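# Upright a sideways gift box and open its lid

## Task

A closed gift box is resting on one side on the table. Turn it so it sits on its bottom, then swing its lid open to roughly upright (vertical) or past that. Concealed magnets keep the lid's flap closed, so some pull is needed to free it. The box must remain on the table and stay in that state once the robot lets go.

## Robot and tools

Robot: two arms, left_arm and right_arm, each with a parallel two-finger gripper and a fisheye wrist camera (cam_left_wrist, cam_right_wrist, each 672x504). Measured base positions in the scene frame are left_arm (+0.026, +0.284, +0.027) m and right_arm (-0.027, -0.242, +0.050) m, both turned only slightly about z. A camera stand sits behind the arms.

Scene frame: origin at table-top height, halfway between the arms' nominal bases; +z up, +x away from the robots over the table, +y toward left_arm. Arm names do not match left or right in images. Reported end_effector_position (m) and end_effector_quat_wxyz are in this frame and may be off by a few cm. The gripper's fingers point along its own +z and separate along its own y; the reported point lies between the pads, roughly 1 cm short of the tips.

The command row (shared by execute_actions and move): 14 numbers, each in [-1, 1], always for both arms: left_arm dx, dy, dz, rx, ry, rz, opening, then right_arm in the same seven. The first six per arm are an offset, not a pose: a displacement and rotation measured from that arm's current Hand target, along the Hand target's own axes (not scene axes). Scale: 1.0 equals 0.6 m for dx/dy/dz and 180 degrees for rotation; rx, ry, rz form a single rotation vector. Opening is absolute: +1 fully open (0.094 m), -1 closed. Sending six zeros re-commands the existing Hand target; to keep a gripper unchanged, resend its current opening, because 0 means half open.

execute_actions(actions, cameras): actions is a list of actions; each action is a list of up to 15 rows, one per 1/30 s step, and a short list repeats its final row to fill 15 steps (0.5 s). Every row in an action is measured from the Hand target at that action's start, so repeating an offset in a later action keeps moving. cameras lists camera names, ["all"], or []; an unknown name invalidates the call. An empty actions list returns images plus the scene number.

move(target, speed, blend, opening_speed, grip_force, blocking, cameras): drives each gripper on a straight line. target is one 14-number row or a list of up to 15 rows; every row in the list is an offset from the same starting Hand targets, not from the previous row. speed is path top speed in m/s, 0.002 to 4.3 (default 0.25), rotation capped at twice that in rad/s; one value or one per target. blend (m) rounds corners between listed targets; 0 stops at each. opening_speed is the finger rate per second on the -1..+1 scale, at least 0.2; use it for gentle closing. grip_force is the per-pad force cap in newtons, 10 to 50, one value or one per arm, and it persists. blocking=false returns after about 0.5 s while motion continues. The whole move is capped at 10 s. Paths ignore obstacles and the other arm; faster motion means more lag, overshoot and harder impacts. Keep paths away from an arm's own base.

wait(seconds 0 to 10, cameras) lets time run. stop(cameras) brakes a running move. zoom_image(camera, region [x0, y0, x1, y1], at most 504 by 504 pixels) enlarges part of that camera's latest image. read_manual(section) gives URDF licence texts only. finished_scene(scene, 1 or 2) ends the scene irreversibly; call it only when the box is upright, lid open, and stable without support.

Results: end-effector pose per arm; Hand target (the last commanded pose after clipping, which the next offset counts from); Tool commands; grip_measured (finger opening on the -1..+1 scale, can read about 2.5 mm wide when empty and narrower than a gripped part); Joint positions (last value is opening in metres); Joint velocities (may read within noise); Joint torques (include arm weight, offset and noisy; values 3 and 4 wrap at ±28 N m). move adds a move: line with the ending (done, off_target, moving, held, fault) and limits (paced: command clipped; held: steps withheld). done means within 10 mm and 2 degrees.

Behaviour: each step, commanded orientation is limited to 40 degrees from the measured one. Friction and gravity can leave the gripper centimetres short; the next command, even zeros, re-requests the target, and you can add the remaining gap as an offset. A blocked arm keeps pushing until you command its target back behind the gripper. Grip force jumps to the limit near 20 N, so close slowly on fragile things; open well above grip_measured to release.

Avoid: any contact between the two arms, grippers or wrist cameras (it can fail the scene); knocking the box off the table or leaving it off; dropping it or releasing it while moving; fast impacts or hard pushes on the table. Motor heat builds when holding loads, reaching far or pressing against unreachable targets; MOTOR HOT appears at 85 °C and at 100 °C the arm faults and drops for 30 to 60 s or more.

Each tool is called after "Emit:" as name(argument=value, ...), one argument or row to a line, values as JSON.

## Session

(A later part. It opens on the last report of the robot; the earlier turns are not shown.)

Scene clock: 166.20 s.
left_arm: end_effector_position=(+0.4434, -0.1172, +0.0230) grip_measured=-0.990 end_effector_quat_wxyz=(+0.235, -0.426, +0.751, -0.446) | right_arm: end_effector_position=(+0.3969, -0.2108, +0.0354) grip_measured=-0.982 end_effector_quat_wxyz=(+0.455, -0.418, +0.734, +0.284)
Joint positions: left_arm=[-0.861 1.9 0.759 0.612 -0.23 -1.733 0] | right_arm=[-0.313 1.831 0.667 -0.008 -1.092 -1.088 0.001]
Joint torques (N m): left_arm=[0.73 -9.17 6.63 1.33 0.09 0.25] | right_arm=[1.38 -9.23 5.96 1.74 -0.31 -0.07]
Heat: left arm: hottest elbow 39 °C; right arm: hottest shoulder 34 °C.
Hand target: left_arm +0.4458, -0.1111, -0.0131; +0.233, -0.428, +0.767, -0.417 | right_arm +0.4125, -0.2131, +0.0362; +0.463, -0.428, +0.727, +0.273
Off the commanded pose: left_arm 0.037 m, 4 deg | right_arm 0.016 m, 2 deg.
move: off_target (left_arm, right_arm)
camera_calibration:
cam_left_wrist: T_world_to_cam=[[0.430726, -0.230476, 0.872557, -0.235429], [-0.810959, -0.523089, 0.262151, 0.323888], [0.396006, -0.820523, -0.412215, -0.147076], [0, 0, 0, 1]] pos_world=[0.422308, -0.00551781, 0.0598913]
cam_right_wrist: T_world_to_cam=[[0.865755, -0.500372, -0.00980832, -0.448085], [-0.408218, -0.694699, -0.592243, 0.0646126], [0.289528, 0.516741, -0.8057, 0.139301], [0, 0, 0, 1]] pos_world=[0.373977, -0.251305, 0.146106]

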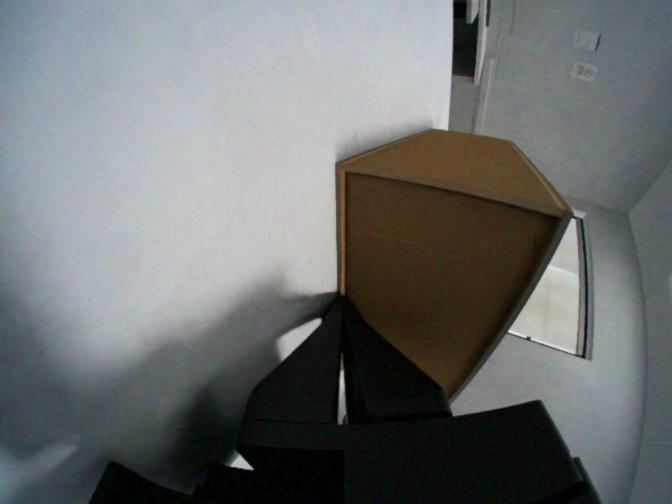

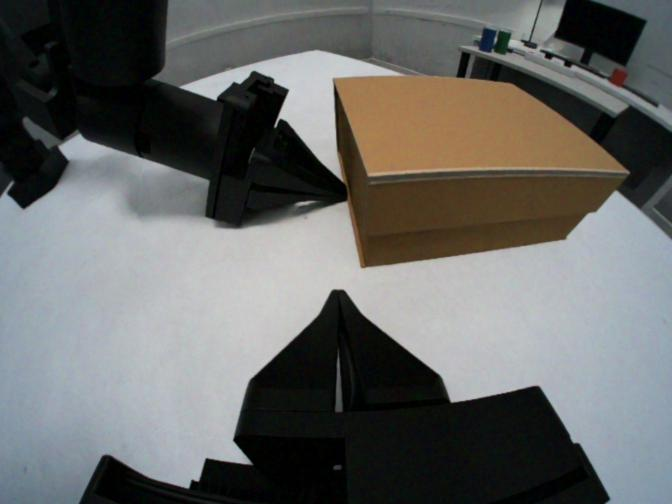

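Emit:
move(
  target=[
    [0,0,0,0,0,0,-1,0.011,-0.031,0.008,0,0,0,-1],
    [0,0,0,0,0,0,-1,-0.018,-0.026,0.0695,0,0,0,-1],
  ],
  speed=0.06,
  blend=0.003,
  cameras=["cam_right_wrist","cam_left_wrist"],
)

Emit:
zoom_image(
  camera="cam_right_wrist",
  region=[230, 170, 430, 330],
)

Scene clock: 168.47 s.
left_arm: end_effector_position=(+0.4433, -0.1172, +0.0228) grip_measured=-0.990 end_effector_quat_wxyz=(+0.235, -0.426, +0.751, -0.446) | right_arm: end_effector_position=(+0.4326, -0.1841, +0.0279) grip_measured=-0.982 end_effector_quat_wxyz=(+0.457, -0.425, +0.730, +0.278)
Joint positions: left_arm=[-0.861 1.901 0.759 0.612 -0.23 -1.733 0] | right_arm=[-0.221 1.893 0.719 0.151 -1.047 -0.936 0.001]
Joint torques (N m): left_arm=[0.85 -9.17 6.67 1.29 0.09 0.24] | right_arm=[1.79 -9.99 5.76 2.15 -0.29 0.07]
Heat: left arm: hottest elbow 39 °C; right arm: hottest shoulder 34 °C.
Hand target: left_arm +0.4458, -0.1111, -0.0133; +0.232, -0.428, +0.768, -0.416 | right_arm +0.4467, -0.1836, +0.0283; +0.462, -0.428, +0.727, +0.273
Off the commanded pose: left_arm 0.037 m, 4 deg | right_arm 0.014 m, 1 deg.
move: off_target (left_arm, right_arm)
camera_calibration:
cam_left_wrist: T_world_to_cam=[[0.430963, -0.230674, 0.872388, -0.235346], [-0.810881, -0.523162, 0.262246, 0.323901], [0.395906, -0.820421, -0.412513, -0.147098], [0, 0, 0, 1]] pos_world=[0.422308, -0.00551774, 0.0596915]
cam_right_wrist: T_world_to_cam=[[0.869322, -0.494173, 0.00847049, -0.466692], [-0.394542, -0.704174, -0.590318, 0.0854834], [0.297684, 0.509835, -0.807126, 0.104306], [0, 0, 0, 1]] pos_world=[0.408382, -0.223611, 0.138604]

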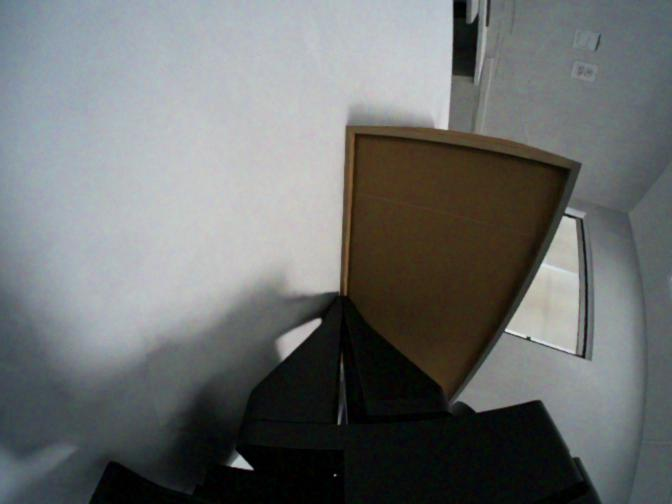

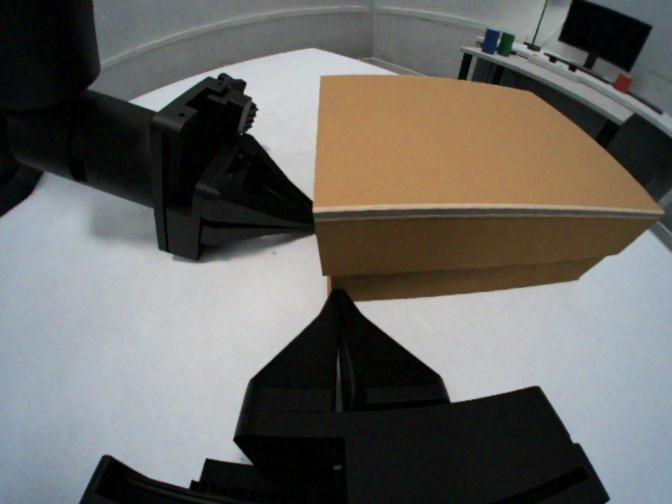

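Scaled by 2.520 from the camera's 672x504 image, which has a finer 960x720 frame.

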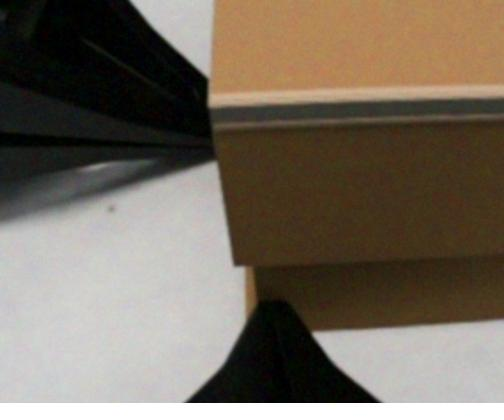

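Emit:
move(
  target=[
    [0,0,0,0,0,0,-1,0.0085,-0.0015,-0.018,0,0,0,-1],
    [0,0,0,0,0,0,-1,0.009,0.009,-0.019,0,0,0,-1],
    [0,0,0,0,0,0,-1,-0.009,0.013,0.022,0,0,0,-1],
  ],
  speed=0.05,
  cameras=["cam_right_wrist","cam_left_wrist"],
)

Emit:
zoom_image(
  camera="cam_right_wrist",
  region=[230, 170, 430, 330],
)

Emit:
zoom_image(
  camera="cam_left_wrist",
  region=[310, 80, 610, 430],
)

Scene clock: 171.40 s.
left_arm: end_effector_position=(+0.4433, -0.1172, +0.0228) grip_measured=-0.990 end_effector_quat_wxyz=(+0.235, -0.426, +0.751, -0.446) | right_arm: end_effector_position=(+0.4409, -0.1700, +0.0305) grip_measured=-0.982 end_effector_quat_wxyz=(+0.462, -0.428, +0.727, +0.274)
Joint positions: left_arm=[-0.861 1.901 0.759 0.612 -0.23 -1.733 0] | right_arm=[-0.182 1.895 0.719 0.223 -1.024 -0.873 0.001]
Joint torques (N m): left_arm=[0.73 -9.41 6.65 1.29 0.08 0.25] | right_arm=[1.03 -10.17 4.6 2.26 -0.22 0.08]
Heat: left arm: hottest elbow 39 °C; right arm: hottest shoulder 34 °C.
Hand target: left_arm +0.4458, -0.1111, -0.0133; +0.232, -0.428, +0.768, -0.416 | right_arm +0.4468, -0.1673, +0.0276; +0.463, -0.428, +0.727, +0.273
Off the commanded pose: left_arm 0.037 m, 4 deg | right_arm 0.007 m, 0 deg.
move: off_target (left_arm)
camera_calibration:
cam_left_wrist: T_world_to_cam=[[0.430963, -0.230674, 0.872388, -0.235346], [-0.810881, -0.523162, 0.262246, 0.323901], [0.395906, -0.820421, -0.412513, -0.147098], [0, 0, 0, 1]] pos_world=[0.422308, -0.00551774, 0.0596915]
cam_right_wrist: T_world_to_cam=[[0.868894, -0.494427, 0.0237528, -0.467259], [-0.385802, -0.706502, -0.593306, 0.0961419], [0.310128, 0.506357, -0.804626, 0.0906608], [0, 0, 0, 1]] pos_world=[0.414974, -0.209008, 0.141088]

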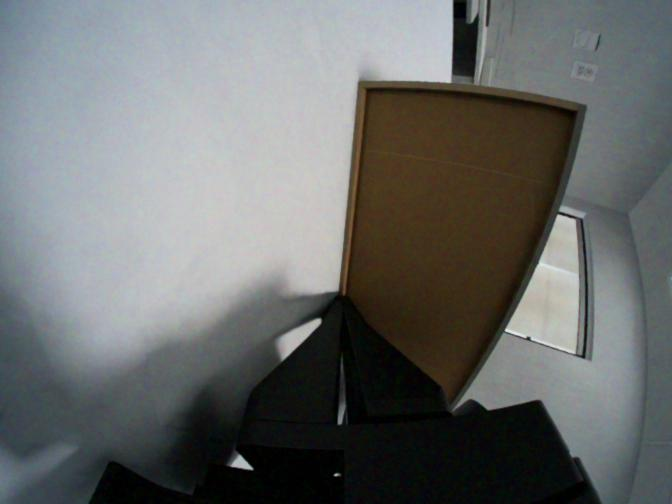

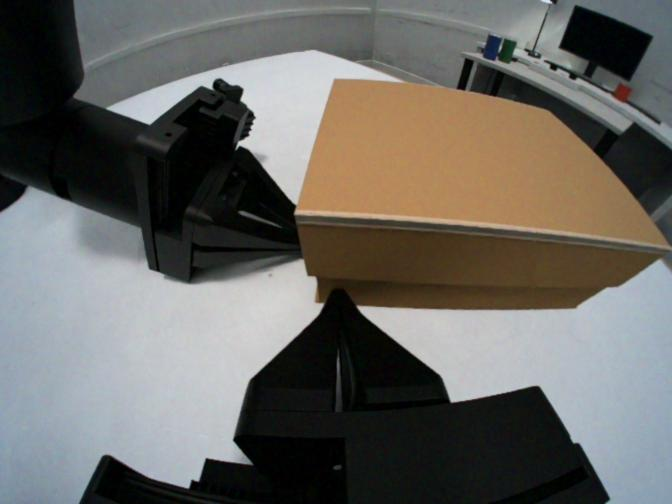

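Scaled by 2.520 from the camera's 672x504 image, which has a finer 960x720 frame.

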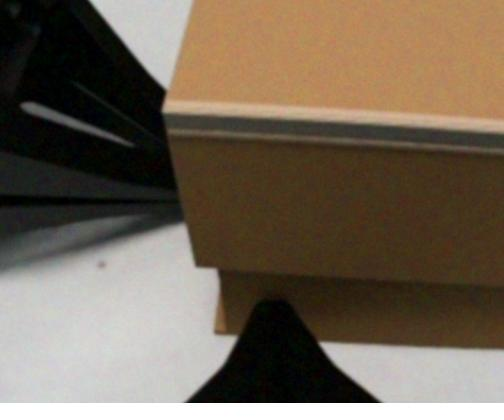

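Scaled by 1.440 from the camera's 672x504 image, which has a finer 960x720 frame.

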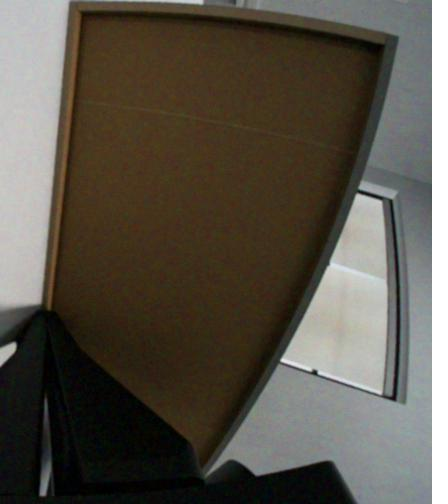

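Emit:
move(
  target=[
    [0,0,0,0,0,0,-1,-0.0085,0,0.018,0,0,0,-1],
    [0,0,0,0,0,0,-1,-0.084,0,-0.0175,0,0,0,-1],
  ],
  speed=0.05,
  blend=0.001,
  cameras=["cam_right_wrist","cam_left_wrist"],
)

Emit:
zoom_image(
  camera="cam_left_wrist",
  region=[310, 80, 610, 430],
)

Scene clock: 173.43 s.
left_arm: end_effector_position=(+0.4433, -0.1172, +0.0228) grip_measured=-0.990 end_effector_quat_wxyz=(+0.235, -0.426, +0.751, -0.446) | right_arm: end_effector_position=(+0.4422, -0.1601, +0.0623) grip_measured=-0.982 end_effector_quat_wxyz=(+0.455, -0.422, +0.733, +0.279)
Joint positions: left_arm=[-0.861 1.901 0.759 0.612 -0.23 -1.733 0] | right_arm=[-0.156 1.798 0.719 0.142 -1.006 -0.827 0.001]
Joint torques (N m): left_arm=[0.73 -9.05 6.57 1.37 0.1 0.26] | right_arm=[1.61 -13.27 5.81 1.29 -0.29 0.06]
Heat: left arm: hottest elbow 39 °C; right arm: hottest shoulder 34 °C.
Hand target: left_arm +0.4458, -0.1111, -0.0133; +0.232, -0.428, +0.768, -0.416 | right_arm +0.4526, -0.1570, +0.0777; +0.463, -0.428, +0.727, +0.272
Off the commanded pose: left_arm 0.037 m, 4 deg | right_arm 0.019 m, 1 deg.
move: off_target (left_arm, right_arm)
camera_calibration:
cam_left_wrist: T_world_to_cam=[[0.430963, -0.230674, 0.872388, -0.235346], [-0.810881, -0.523162, 0.262246, 0.323901], [0.395906, -0.820421, -0.412513, -0.147098], [0, 0, 0, 1]] pos_world=[0.422308, -0.00551774, 0.0596915]
cam_right_wrist: T_world_to_cam=[[0.867161, -0.498022, 0.00258829, -0.462767], [-0.402035, -0.703075, -0.586561, 0.1298], [0.29394, 0.507602, -0.809901, 0.118389], [0, 0, 0, 1]] pos_world=[0.418678, -0.199303, 0.173217]

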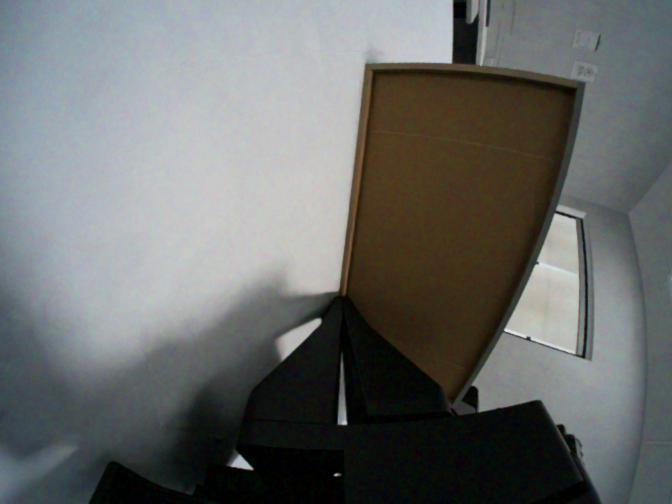

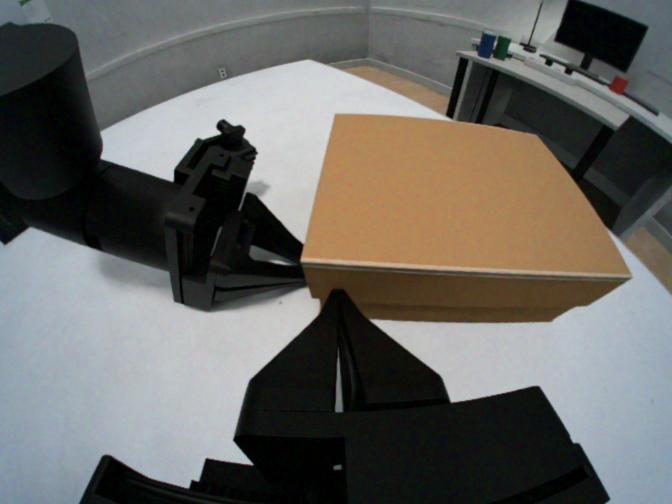

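Scaled by 1.440 from the camera's 672x504 image, which has a finer 960x720 frame.

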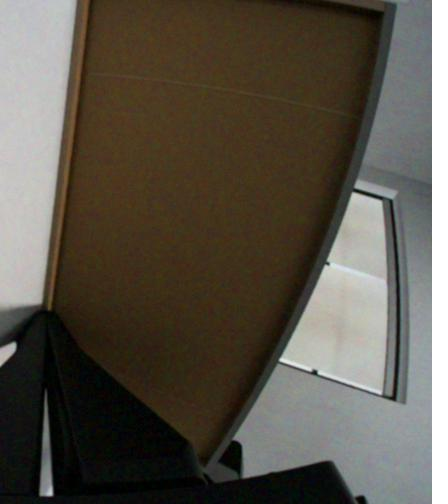

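Emit:
move(
  target=[
    [0,0,0,0,0,0,-1,0.01,0.01,-0.075,0,0,0,-1],
    [0,0,0,0,0,0,-1,0.06,0.03,-0.07,0,0,0,-1],
  ],
  speed=0.12,
  blend=0.01,
  cameras=["cam_right_wrist","cam_left_wrist"],
)

Emit:
zoom_image(
  camera="cam_right_wrist",
  region=[230, 170, 430, 330],
)

Scene clock: 175.43 s.
left_arm: end_effector_position=(+0.4433, -0.1172, +0.0228) grip_measured=-0.990 end_effector_quat_wxyz=(+0.235, -0.426, +0.751, -0.446) | right_arm: end_effector_position=(+0.4149, -0.1919, +0.0695) grip_measured=-0.982 end_effector_quat_wxyz=(+0.464, -0.430, +0.726, +0.270)
Joint positions: left_arm=[-0.861 1.901 0.759 0.612 -0.23 -1.733 0] | right_arm=[-0.25 1.741 0.675 0.024 -1.058 -0.988 0.001]
Joint torques (N m): left_arm=[0.62 -9.35 6.6 1.29 0.08 0.25] | right_arm=[-0.21 -9 3.79 1.54 -0.8 -0.19]
Heat: left arm: hottest elbow 39 °C; right arm: hottest shoulder 34 °C.
Hand target: left_arm +0.4458, -0.1111, -0.0133; +0.232, -0.428, +0.768, -0.416 | right_arm +0.4111, -0.1950, +0.0630; +0.463, -0.428, +0.727, +0.272
Off the commanded pose: left_arm 0.037 m, 4 deg | right_arm 0.008 m, 0 deg.
move: off_target (left_arm)
camera_calibration:
cam_left_wrist: T_world_to_cam=[[0.430963, -0.230674, 0.872388, -0.235346], [-0.810881, -0.523162, 0.262246, 0.323901], [0.395906, -0.820421, -0.412513, -0.147098], [0, 0, 0, 1]] pos_world=[0.422308, -0.00551774, 0.0596915]
cam_right_wrist: T_world_to_cam=[[0.86817, -0.495127, 0.0336273, -0.456991], [-0.381403, -0.709046, -0.593115, 0.0914658], [0.317511, 0.502099, -0.804415, 0.137202], [0, 0, 0, 1]] pos_world=[0.388068, -0.230304, 0.179984]

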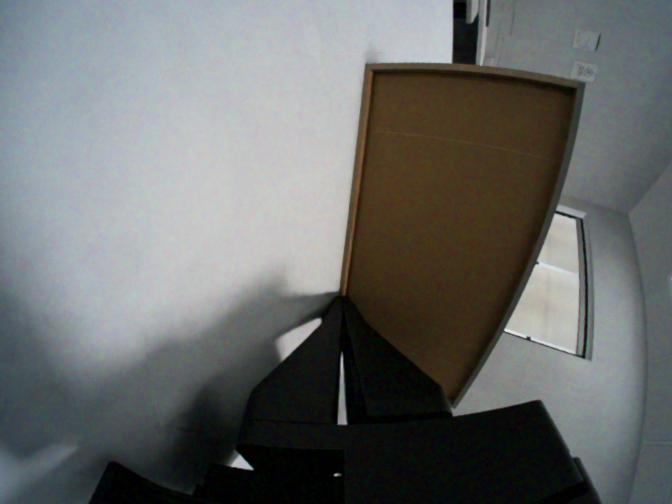

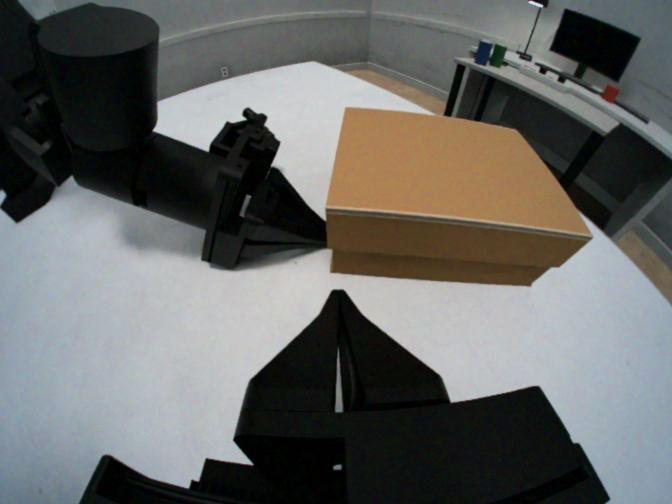

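Scaled by 2.520 from the camera's 672x504 image, which has a finer 960x720 frame.

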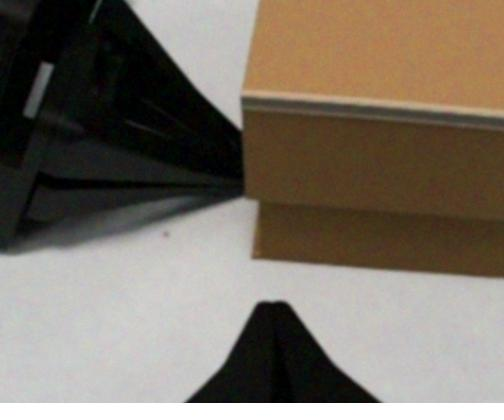

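Emit:
move(
  target=[-0.058,-0.07,-0.046,0,0,0,-1,0.059,0.010,0.04,0,0,0,-1],
  speed=0.06,
  cameras=["cam_right_wrist","cam_left_wrist"],
)

Emit:
zoom_image(
  camera="cam_right_wrist",
  region=[230, 170, 430, 330],
)

Scene clock: 177.53 s.
left_arm: end_effector_position=(+0.4640, -0.0871, +0.0354) grip_measured=-0.990 end_effector_quat_wxyz=(+0.230, -0.431, +0.763, -0.422) | right_arm: end_effector_position=(+0.4122, -0.1913, +0.0268) grip_measured=-0.982 end_effector_quat_wxyz=(+0.467, -0.430, +0.725, +0.267)
Joint positions: left_arm=[-0.78 1.833 0.759 0.497 -0.165 -1.692 0] | right_arm=[-0.25 1.873 0.659 0.186 -1.058 -0.981 0.001]
Joint torques (N m): left_arm=[0.15 -15.56 5.46 1.2 0.09 0.24] | right_arm=[1.85 -9.35 2.7 2.22 -0.35 0.06]
Heat: left arm: hottest elbow 39 °C; right arm: hottest shoulder 34 °C.
Hand target: left_arm +0.4638, -0.0814, +0.0371; +0.233, -0.428, +0.768, -0.417 | right_arm +0.4090, -0.1861, +0.0207; +0.463, -0.428, +0.727, +0.273
Off the commanded pose: left_arm 0.006 m, 1 deg | right_arm 0.009 m, 1 deg.
move: done
camera_calibration:
cam_left_wrist: T_world_to_cam=[[0.464875, -0.262891, 0.845446, -0.265841], [-0.798427, -0.537154, 0.271993, 0.345737], [0.38263, -0.80147, -0.459609, -0.115956], [0, 0, 0, 1]] pos_world=[0.443996, 0.022891, 0.0774216]
cam_right_wrist: T_world_to_cam=[[0.866367, -0.497726, 0.04095, -0.452886], [-0.378547, -0.707973, -0.596219, 0.0646724], [0.325745, 0.501043, -0.801777, 0.099737], [0, 0, 0, 1]] pos_world=[0.384359, -0.229599, 0.137071]

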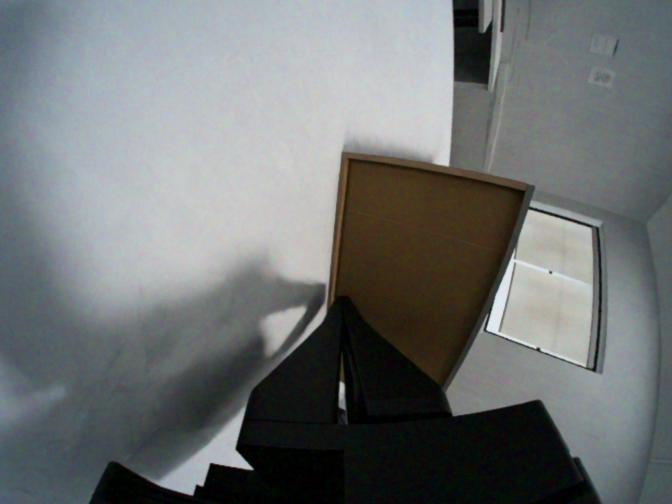

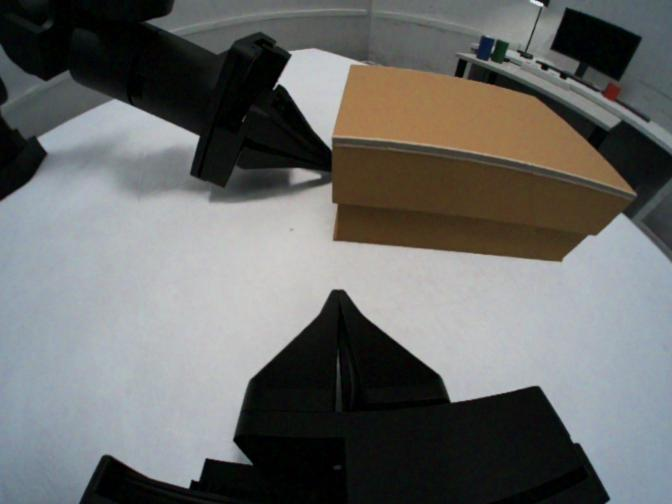

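Scaled by 2.520 from the camera's 672x504 image, which has a finer 960x720 frame.

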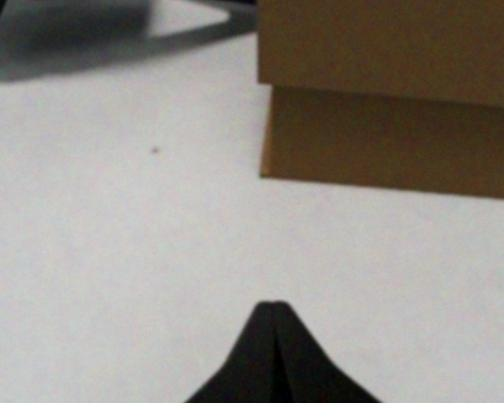

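Emit:
move(
  target=[0,0,0,0,0,0,-1,-0.025,0.004,0.045,0,0,0,-1],
  speed=0.06,
  cameras=["cam_right_wrist"],
)

Emit:
zoom_image(
  camera="cam_right_wrist",
  region=[270, 200, 410, 320],
)

Scene clock: 179.27 s.
left_arm: end_effector_position=(+0.4640, -0.0871, +0.0354) grip_measured=-0.990 end_effector_quat_wxyz=(+0.230, -0.431, +0.764, -0.422) | right_arm: end_effector_position=(+0.4239, -0.1610, +0.0293) grip_measured=-0.982 end_effector_quat_wxyz=(+0.467, -0.431, +0.724, +0.270)
Joint positions: left_arm=[-0.78 1.833 0.759 0.497 -0.165 -1.691 0] | right_arm=[-0.166 1.88 0.659 0.303 -1.015 -0.851 0.001]
Joint torques (N m): left_arm=[0.56 -15.62 5.48 1.1 0.06 0.28] | right_arm=[0.79 -10.05 3.03 2.26 -0.24 0.13]
Heat: left arm: hottest elbow 38 °C; right arm: hottest shoulder 34 °C.
Hand target: left_arm +0.4638, -0.0815, +0.0371; +0.233, -0.428, +0.767, -0.417 | right_arm +0.4219, -0.1579, +0.0229; +0.463, -0.428, +0.727, +0.273
Off the commanded pose: left_arm 0.006 m, 1 deg | right_arm 0.007 m, 1 deg.
move: done
camera_calibration:
cam_right_wrist: T_world_to_cam=[[0.869245, -0.492869, 0.0386459, -0.448276], [-0.375356, -0.708823, -0.597225, 0.0904786], [0.321747, 0.504629, -0.801142, 0.0850156], [0, 0, 0, 1]] pos_world=[0.39627, -0.199709, 0.13947]
Images, in order (width x height): cam_right_wrist 672x504.

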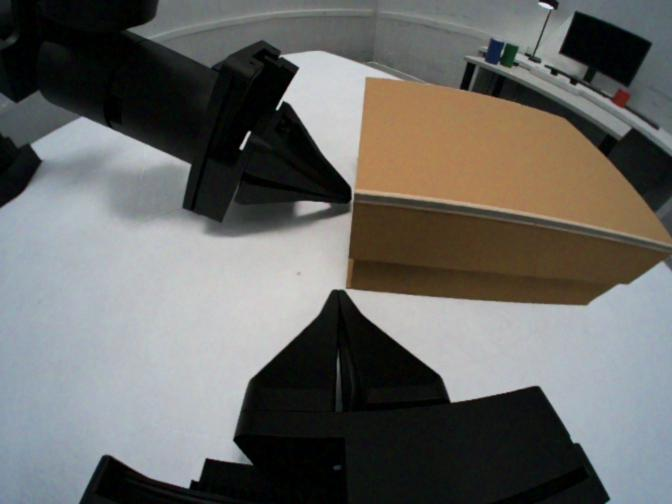

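Scaled by 3.600 from the camera's 672x504 image, which has a finer 960x720 frame.

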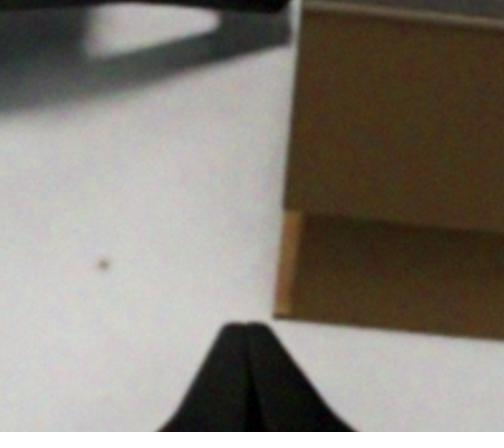

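Emit:
move(
  target=[0,0,0,0,0,0,-1,-0.021,-0.0127,0.0485,0,0,0,-1],
  speed=0.06,
  cameras=["cam_right_wrist","cam_left_wrist"],
)

Emit:
zoom_image(
  camera="cam_right_wrist",
  region=[270, 200, 410, 320],
)

Emit:
zoom_image(
  camera="cam_left_wrist",
  region=[310, 130, 550, 430],
)

Scene clock: 180.87 s.
left_arm: end_effector_position=(+0.4640, -0.0871, +0.0354) grip_measured=-0.990 end_effector_quat_wxyz=(+0.230, -0.431, +0.764, -0.422) | right_arm: end_effector_position=(+0.4299, -0.1362, +0.0214) grip_measured=-0.982 end_effector_quat_wxyz=(+0.456, -0.426, +0.731, +0.277)
Joint positions: left_arm=[-0.78 1.833 0.759 0.497 -0.165 -1.691 0] | right_arm=[-0.099 1.91 0.668 0.372 -0.972 -0.756 0.001]
Joint torques (N m): left_arm=[0.32 -15.62 5.42 1.1 0.07 0.28] | right_arm=[0.85 -9.99 5.42 2.3 -0.17 0.06]
Heat: left arm: hottest elbow 38 °C; right arm: hottest shoulder 34 °C.
Hand target: left_arm +0.4638, -0.0815, +0.0371; +0.233, -0.428, +0.767, -0.417 | right_arm +0.4439, -0.1340, +0.0220; +0.463, -0.428, +0.727, +0.273
Off the commanded pose: left_arm 0.006 m, 1 deg | right_arm 0.014 m, 1 deg.
move: off_target (right_arm)
camera_calibration:
cam_left_wrist: T_world_to_cam=[[0.464662, -0.263266, 0.845447, -0.265784], [-0.79861, -0.537033, 0.271692, 0.345919], [0.382506, -0.801428, -0.459786, -0.115927], [0, 0, 0, 1]] pos_world=[0.444096, 0.0228912, 0.0774215]
cam_right_wrist: T_world_to_cam=[[0.869659, -0.493568, 0.0092195, -0.440727], [-0.394844, -0.706676, -0.587118, 0.114057], [0.296297, 0.506952, -0.809449, 0.0757116], [0, 0, 0, 1]] pos_world=[0.405884, -0.17531, 0.132313]

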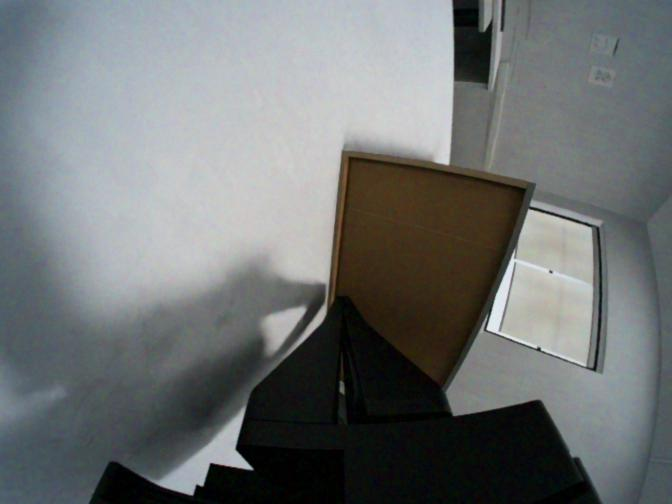

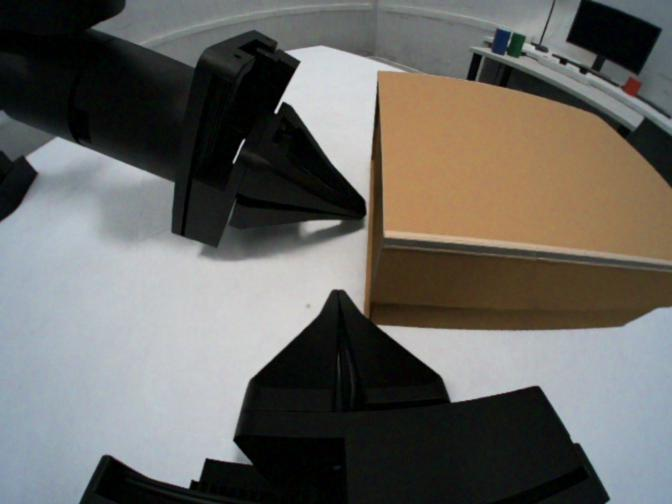

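Scaled by 3.600 from the camera's 672x504 image, which has a finer 960x720 frame.

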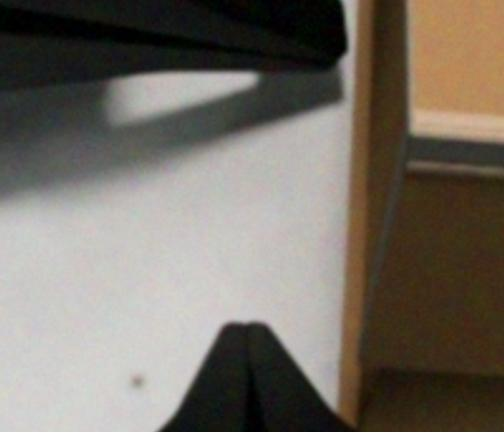

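Scaled by 1.680 from the camera's 672x504 image, which has a finer 960x720 frame.

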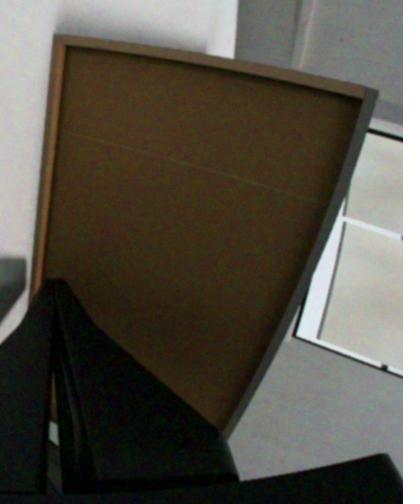

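Emit:
move(
  target=[
    [0,0,0,0,0,0,-1,-0.012,0,-0.006,0,0,0,-1],
    [0,0,0,0,0,0,-1,-0.011,-0.024,-0.007,0,0,0,-1],
    [0,0,0,0,0,0,-1,0.028,-0.026,0.01,0,0,0,-1],
  ],
  speed=0.05,
  cameras=["cam_right_wrist","cam_left_wrist"],
)

Emit:
zoom_image(
  camera="cam_right_wrist",
  region=[270, 200, 410, 320],
)

Scene clock: 183.53 s.
left_arm: end_effector_position=(+0.4640, -0.0871, +0.0354) grip_measured=-0.990 end_effector_quat_wxyz=(+0.230, -0.431, +0.764, -0.422) | right_arm: end_effector_position=(+0.4472, -0.1357, +0.0196) grip_measured=-0.982 end_effector_quat_wxyz=(+0.464, -0.430, +0.721, +0.282)
Joint positions: left_arm=[-0.78 1.833 0.759 0.497 -0.165 -1.691 0] | right_arm=[-0.099 1.949 0.717 0.381 -0.994 -0.755 0.001]
Joint torques (N m): left_arm=[0.62 -15.56 5.45 1.22 0.07 0.29] | right_arm=[-0.03 -7.82 5.35 1.92 0.17 -0.16]
Heat: left arm: hottest elbow 38 °C; right arm: hottest shoulder 34 °C.
Hand target: left_arm +0.4638, -0.0815, +0.0371; +0.233, -0.428, +0.767, -0.417 | right_arm +0.4568, -0.1429, +0.0042; +0.463, -0.428, +0.727, +0.273
Off the commanded pose: left_arm 0.006 m, 1 deg | right_arm 0.020 m, 1 deg.
move: off_target (right_arm)
camera_calibration:
cam_left_wrist: T_world_to_cam=[[0.464662, -0.263266, 0.845447, -0.265784], [-0.79861, -0.537033, 0.271692, 0.345919], [0.382506, -0.801428, -0.459786, -0.115927], [0, 0, 0, 1]] pos_world=[0.444096, 0.0228912, 0.0774215]
cam_right_wrist: T_world_to_cam=[[0.875937, -0.48202, 0.0197919, -0.45687], [-0.373061, -0.702804, -0.605716, 0.111347], [0.305877, 0.523185, -0.795435, 0.0664628], [0, 0, 0, 1]] pos_world=[0.421399, -0.176737, 0.129354]

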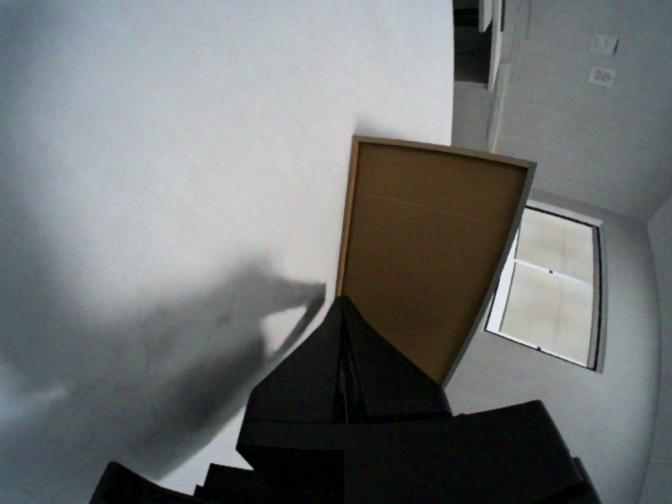

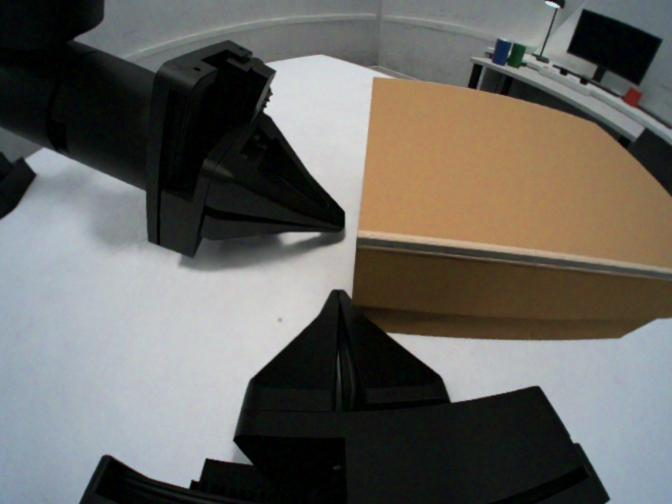

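Scaled by 3.600 from the camera's 672x504 image, which has a finer 960x720 frame.

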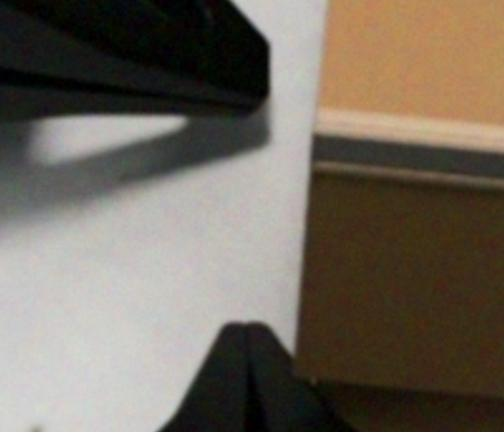

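Emit:
move(
  target=[0,0,0,0,0,0,-1,-0.039,0,-0.018,0,0,0,-1],
  speed=0.06,
  cameras=["cam_right_wrist","cam_left_wrist"],
)

Emit:
zoom_image(
  camera="cam_right_wrist",
  region=[270, 200, 410, 320],
)

Scene clock: 184.90 s.
left_arm: end_effector_position=(+0.4640, -0.0871, +0.0354) grip_measured=-0.990 end_effector_quat_wxyz=(+0.230, -0.431, +0.764, -0.422) | right_arm: end_effector_position=(+0.4459, -0.1362, +0.0215) grip_measured=-0.982 end_effector_quat_wxyz=(+0.455, -0.425, +0.729, +0.285)
Joint positions: left_arm=[-0.78 1.833 0.759 0.497 -0.165 -1.691 0] | right_arm=[-0.099 1.934 0.72 0.337 -0.987 -0.755 0.001]
Joint torques (N m): left_arm=[0.44 -15.44 5.48 1.1 0.06 0.29] | right_arm=[0.03 -13.22 4.68 1.13 -0.04 -0.14]
Heat: left arm: hottest elbow 38 °C; right arm: hottest shoulder 34 °C.
Hand target: left_arm +0.4638, -0.0815, +0.0371; +0.233, -0.428, +0.767, -0.417 | right_arm +0.4568, -0.1428, +0.0300; +0.462, -0.428, +0.727, +0.273
Off the commanded pose: left_arm 0.006 m, 1 deg | right_arm 0.015 m, 2 deg.
move: off_target (right_arm)
camera_calibration:
cam_left_wrist: T_world_to_cam=[[0.464662, -0.263266, 0.845447, -0.265784], [-0.79861, -0.537033, 0.271692, 0.345919], [0.382506, -0.801428, -0.459786, -0.115927], [0, 0, 0, 1]] pos_world=[0.444096, 0.0228912, 0.0774215]
cam_right_wrist: T_world_to_cam=[[0.874118, -0.48571, -0.00189887, -0.455353], [-0.391838, -0.702859, -0.593676, 0.119718], [0.28702, 0.519687, -0.804702, 0.0767859], [0, 0, 0, 1]] pos_world=[0.422903, -0.17693, 0.131999]

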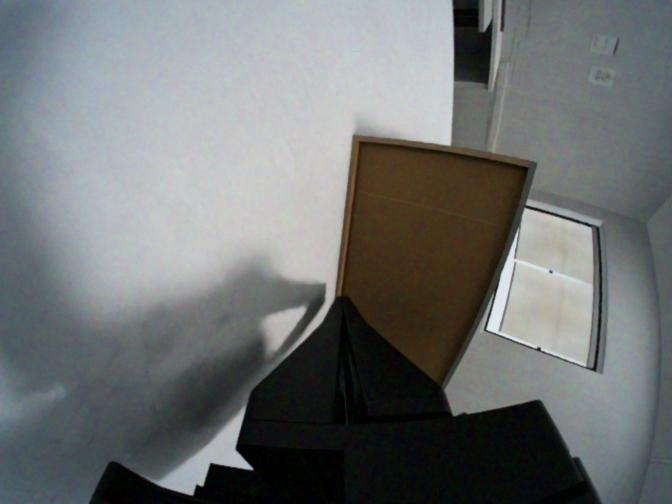

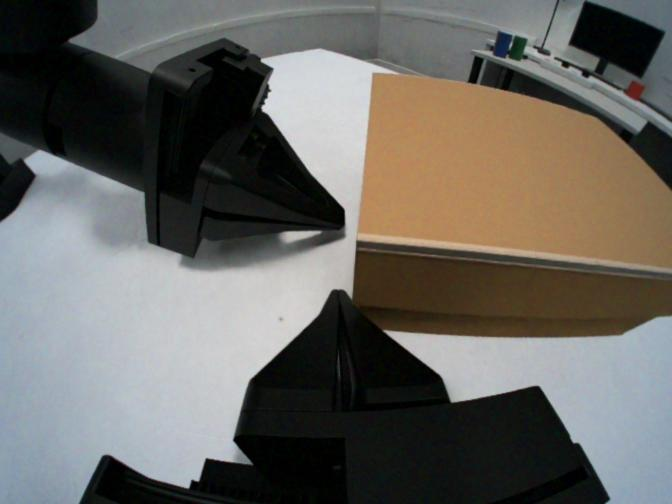

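Scaled by 3.600 from the camera's 672x504 image, which has a finer 960x720 frame.

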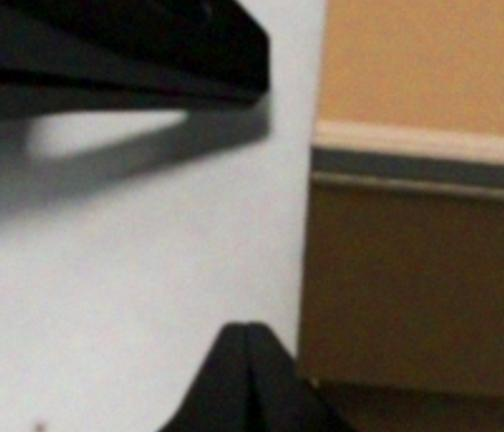

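Emit:
move(
  target=[
    [0.001,-0.0147,0.0225,0,0,0,-1,0,0,0,0,0,0,-1],
    [0.001,0.048,0.063,0,0,0,-1,0,0,0,0,0,0,-1],
  ],
  speed=0.06,
  cameras=["cam_right_wrist","cam_left_wrist"],
)

Emit:
zoom_image(
  camera="cam_right_wrist",
  region=[270, 200, 410, 320],
)

Scene clock: 187.23 s.
left_arm: end_effector_position=(+0.4733, -0.0948, +0.0238) grip_measured=-0.990 end_effector_quat_wxyz=(+0.236, -0.426, +0.754, -0.440) | right_arm: end_effector_position=(+0.4459, -0.1362, +0.0215) grip_measured=-0.982 end_effector_quat_wxyz=(+0.455, -0.425, +0.729, +0.285)
Joint positions: left_arm=[-0.777 1.901 0.777 0.591 -0.16 -1.686 0] | right_arm=[-0.099 1.934 0.72 0.337 -0.987 -0.755 0.001]
Joint torques (N m): left_arm=[0.62 -9.88 7.05 1.57 0.09 0.27] | right_arm=[0.15 -12.92 4.79 1.01 -0.06 -0.13]
Heat: left arm: hottest elbow 38 °C; right arm: hottest shoulder 34 °C.
Hand target: left_arm +0.4772, -0.0903, -0.0076; +0.233, -0.428, +0.767, -0.417 | right_arm +0.4568, -0.1428, +0.0300; +0.463, -0.428, +0.727, +0.273
Off the commanded pose: left_arm 0.032 m, 3 deg | right_arm 0.015 m, 2 deg.
move: off_target (left_arm, right_arm)
camera_calibration:
cam_left_wrist: T_world_to_cam=[[0.435751, -0.240889, 0.867233, -0.247085], [-0.809317, -0.526492, 0.260408, 0.358677], [0.393862, -0.815339, -0.424375, -0.138513], [0, 0, 0, 1]] pos_world=[0.452506, 0.0163857, 0.0620962]
cam_right_wrist: T_world_to_cam=[[0.874118, -0.48571, -0.00189887, -0.455353], [-0.391838, -0.702859, -0.593676, 0.119718], [0.28702, 0.519687, -0.804702, 0.0767859], [0, 0, 0, 1]] pos_world=[0.422903, -0.17693, 0.131999]

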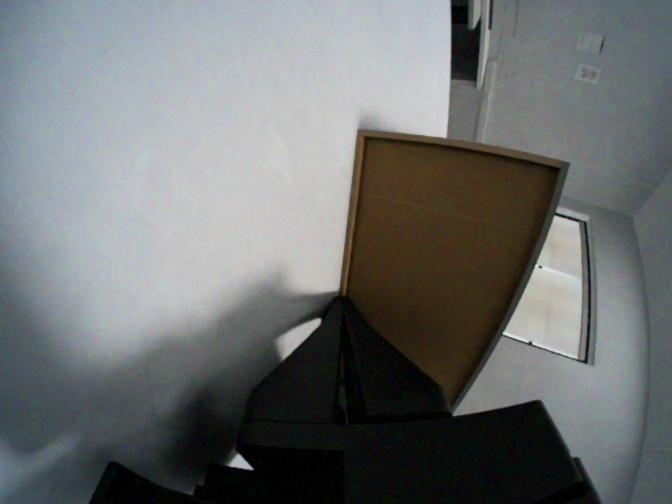

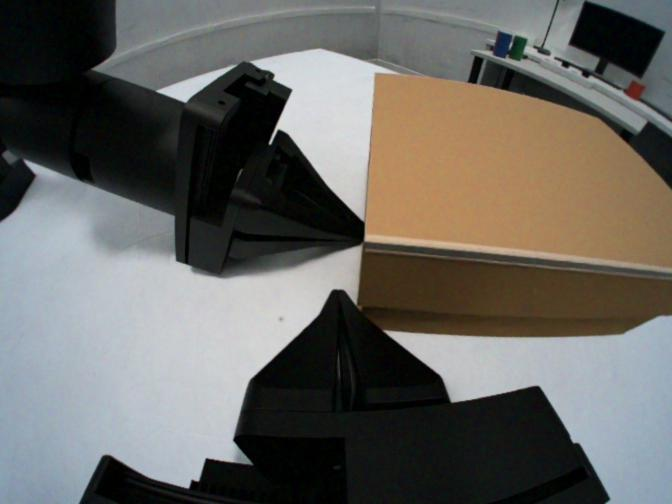

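Scaled by 3.600 from the camera's 672x504 image, which has a finer 960x720 frame.

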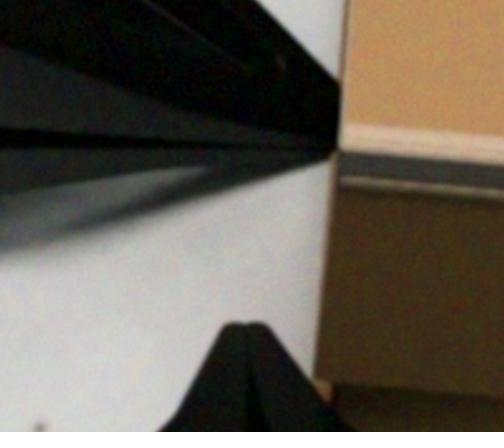

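Emit:
move(
  target=[0,0,0,0,0,0,-1,-0.006,-0.021,0.014,0,0,0,-1],
  speed=0.06,
  cameras=["cam_right_wrist"],
)

Emit:
zoom_image(
  camera="cam_right_wrist",
  region=[270, 200, 410, 320],
)

Scene clock: 188.33 s.
left_arm: end_effector_position=(+0.4733, -0.0948, +0.0238) grip_measured=-0.990 end_effector_quat_wxyz=(+0.236, -0.426, +0.755, -0.440) | right_arm: end_effector_position=(+0.4561, -0.1379, +0.0245) grip_measured=-0.982 end_effector_quat_wxyz=(+0.456, -0.425, +0.730, +0.281)
Joint positions: left_arm=[-0.777 1.901 0.777 0.591 -0.16 -1.686 0] | right_arm=[-0.099 1.934 0.745 0.316 -0.979 -0.755 0.001]
Joint torques (N m): left_arm=[0.62 -9.93 7.1 1.52 0.1 0.26] | right_arm=[0.5 -11.69 6.32 1.33 -0.19 -0.06]
Heat: left arm: hottest elbow 38 °C; right arm: hottest shoulder 34 °C.
Hand target: left_arm +0.4772, -0.0903, -0.0076; +0.233, -0.428, +0.768, -0.417 | right_arm +0.4722, -0.1409, +0.0297; +0.463, -0.428, +0.727, +0.273
Off the commanded pose: left_arm 0.032 m, 3 deg | right_arm 0.017 m, 1 deg.
move: off_target (left_arm, right_arm)
camera_calibration:
cam_right_wrist: T_world_to_cam=[[0.871487, -0.490396, 0.00466853, -0.464694], [-0.393422, -0.704776, -0.590348, 0.124719], [0.292794, 0.512644, -0.807136, 0.0736043], [0, 0, 0, 1]] pos_world=[0.432492, -0.177718, 0.135206]
Images, in order (width x height): cam_right_wrist 672x504.

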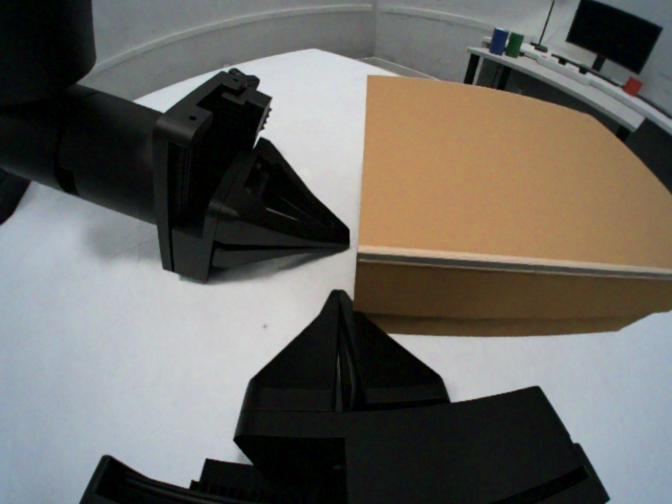

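Scaled by 3.600 from the camera's 672x504 image, which has a finer 960x720 frame.

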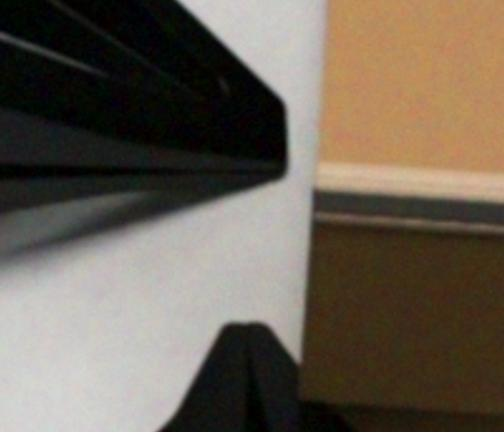

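Emit:
move(
  target=[
    [0,0,0,0,0,0,-1,-0.02,0.0215,-0.012,0,0,0,-1],
    [0,0,0,0,0,0,-1,-0.019,-0.012,-0.0147,0,0,0,-1],
  ],
  speed=0.06,
  cameras=["cam_right_wrist"],
)

Emit:
zoom_image(
  camera="cam_right_wrist",
  region=[270, 200, 410, 320],
)

Scene clock: 191.63 s.
left_arm: end_effector_position=(+0.4733, -0.0948, +0.0238) grip_measured=-0.990 end_effector_quat_wxyz=(+0.236, -0.426, +0.755, -0.440) | right_arm: end_effector_position=(+0.4596, -0.1411, +0.0308) grip_measured=-0.982 end_effector_quat_wxyz=(+0.447, -0.420, +0.737, +0.283)
Joint positions: left_arm=[-0.777 1.901 0.777 0.591 -0.16 -1.686 0] | right_arm=[-0.105 1.912 0.762 0.251 -0.975 -0.759 0.001]
Joint torques (N m): left_arm=[0.5 -9.7 7.12 1.52 0.08 0.25] | right_arm=[-0.5 -12.98 6.49 1.1 -0.73 -0.16]
Heat: left arm: hottest elbow 38 °C; right arm: hottest shoulder 34 °C.
Hand target: left_arm +0.4772, -0.0903, -0.0076; +0.233, -0.428, +0.768, -0.417 | right_arm +0.4770, -0.1473, +0.0437; +0.462, -0.428, +0.727, +0.273
Off the commanded pose: left_arm 0.032 m, 3 deg | right_arm 0.022 m, 3 deg.
move: off_target (left_arm, right_arm)
camera_calibration:
cam_right_wrist: T_world_to_cam=[[0.868413, -0.495618, -0.014865, -0.467968], [-0.411697, -0.704011, -0.578683, 0.13568], [0.276341, 0.508656, -0.815417, 0.0866885], [0, 0, 0, 1]] pos_world=[0.438294, -0.180508, 0.142247]
Images, in order (width x height): cam_right_wrist 672x504.

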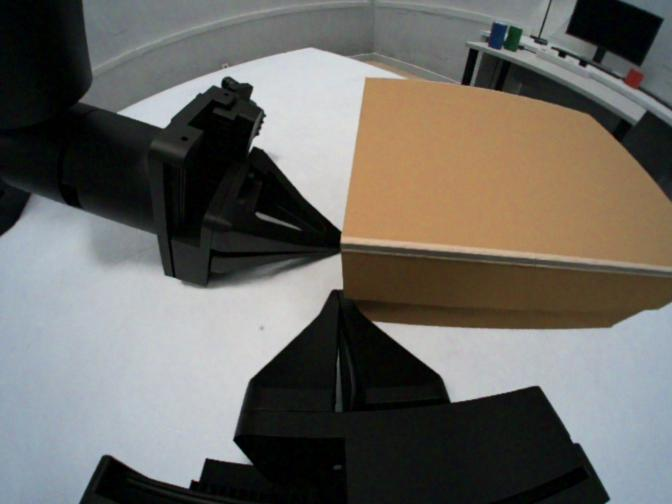

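Scaled by 3.600 from the camera's 672x504 image, which has a finer 960x720 frame.

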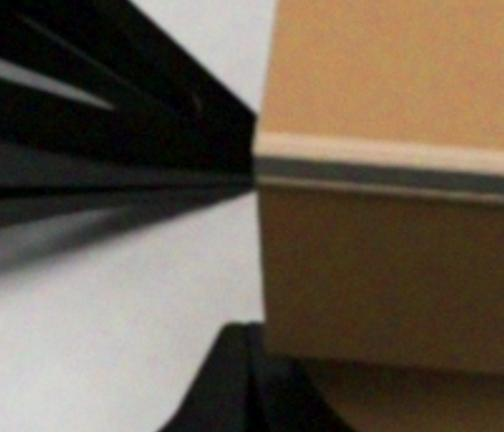

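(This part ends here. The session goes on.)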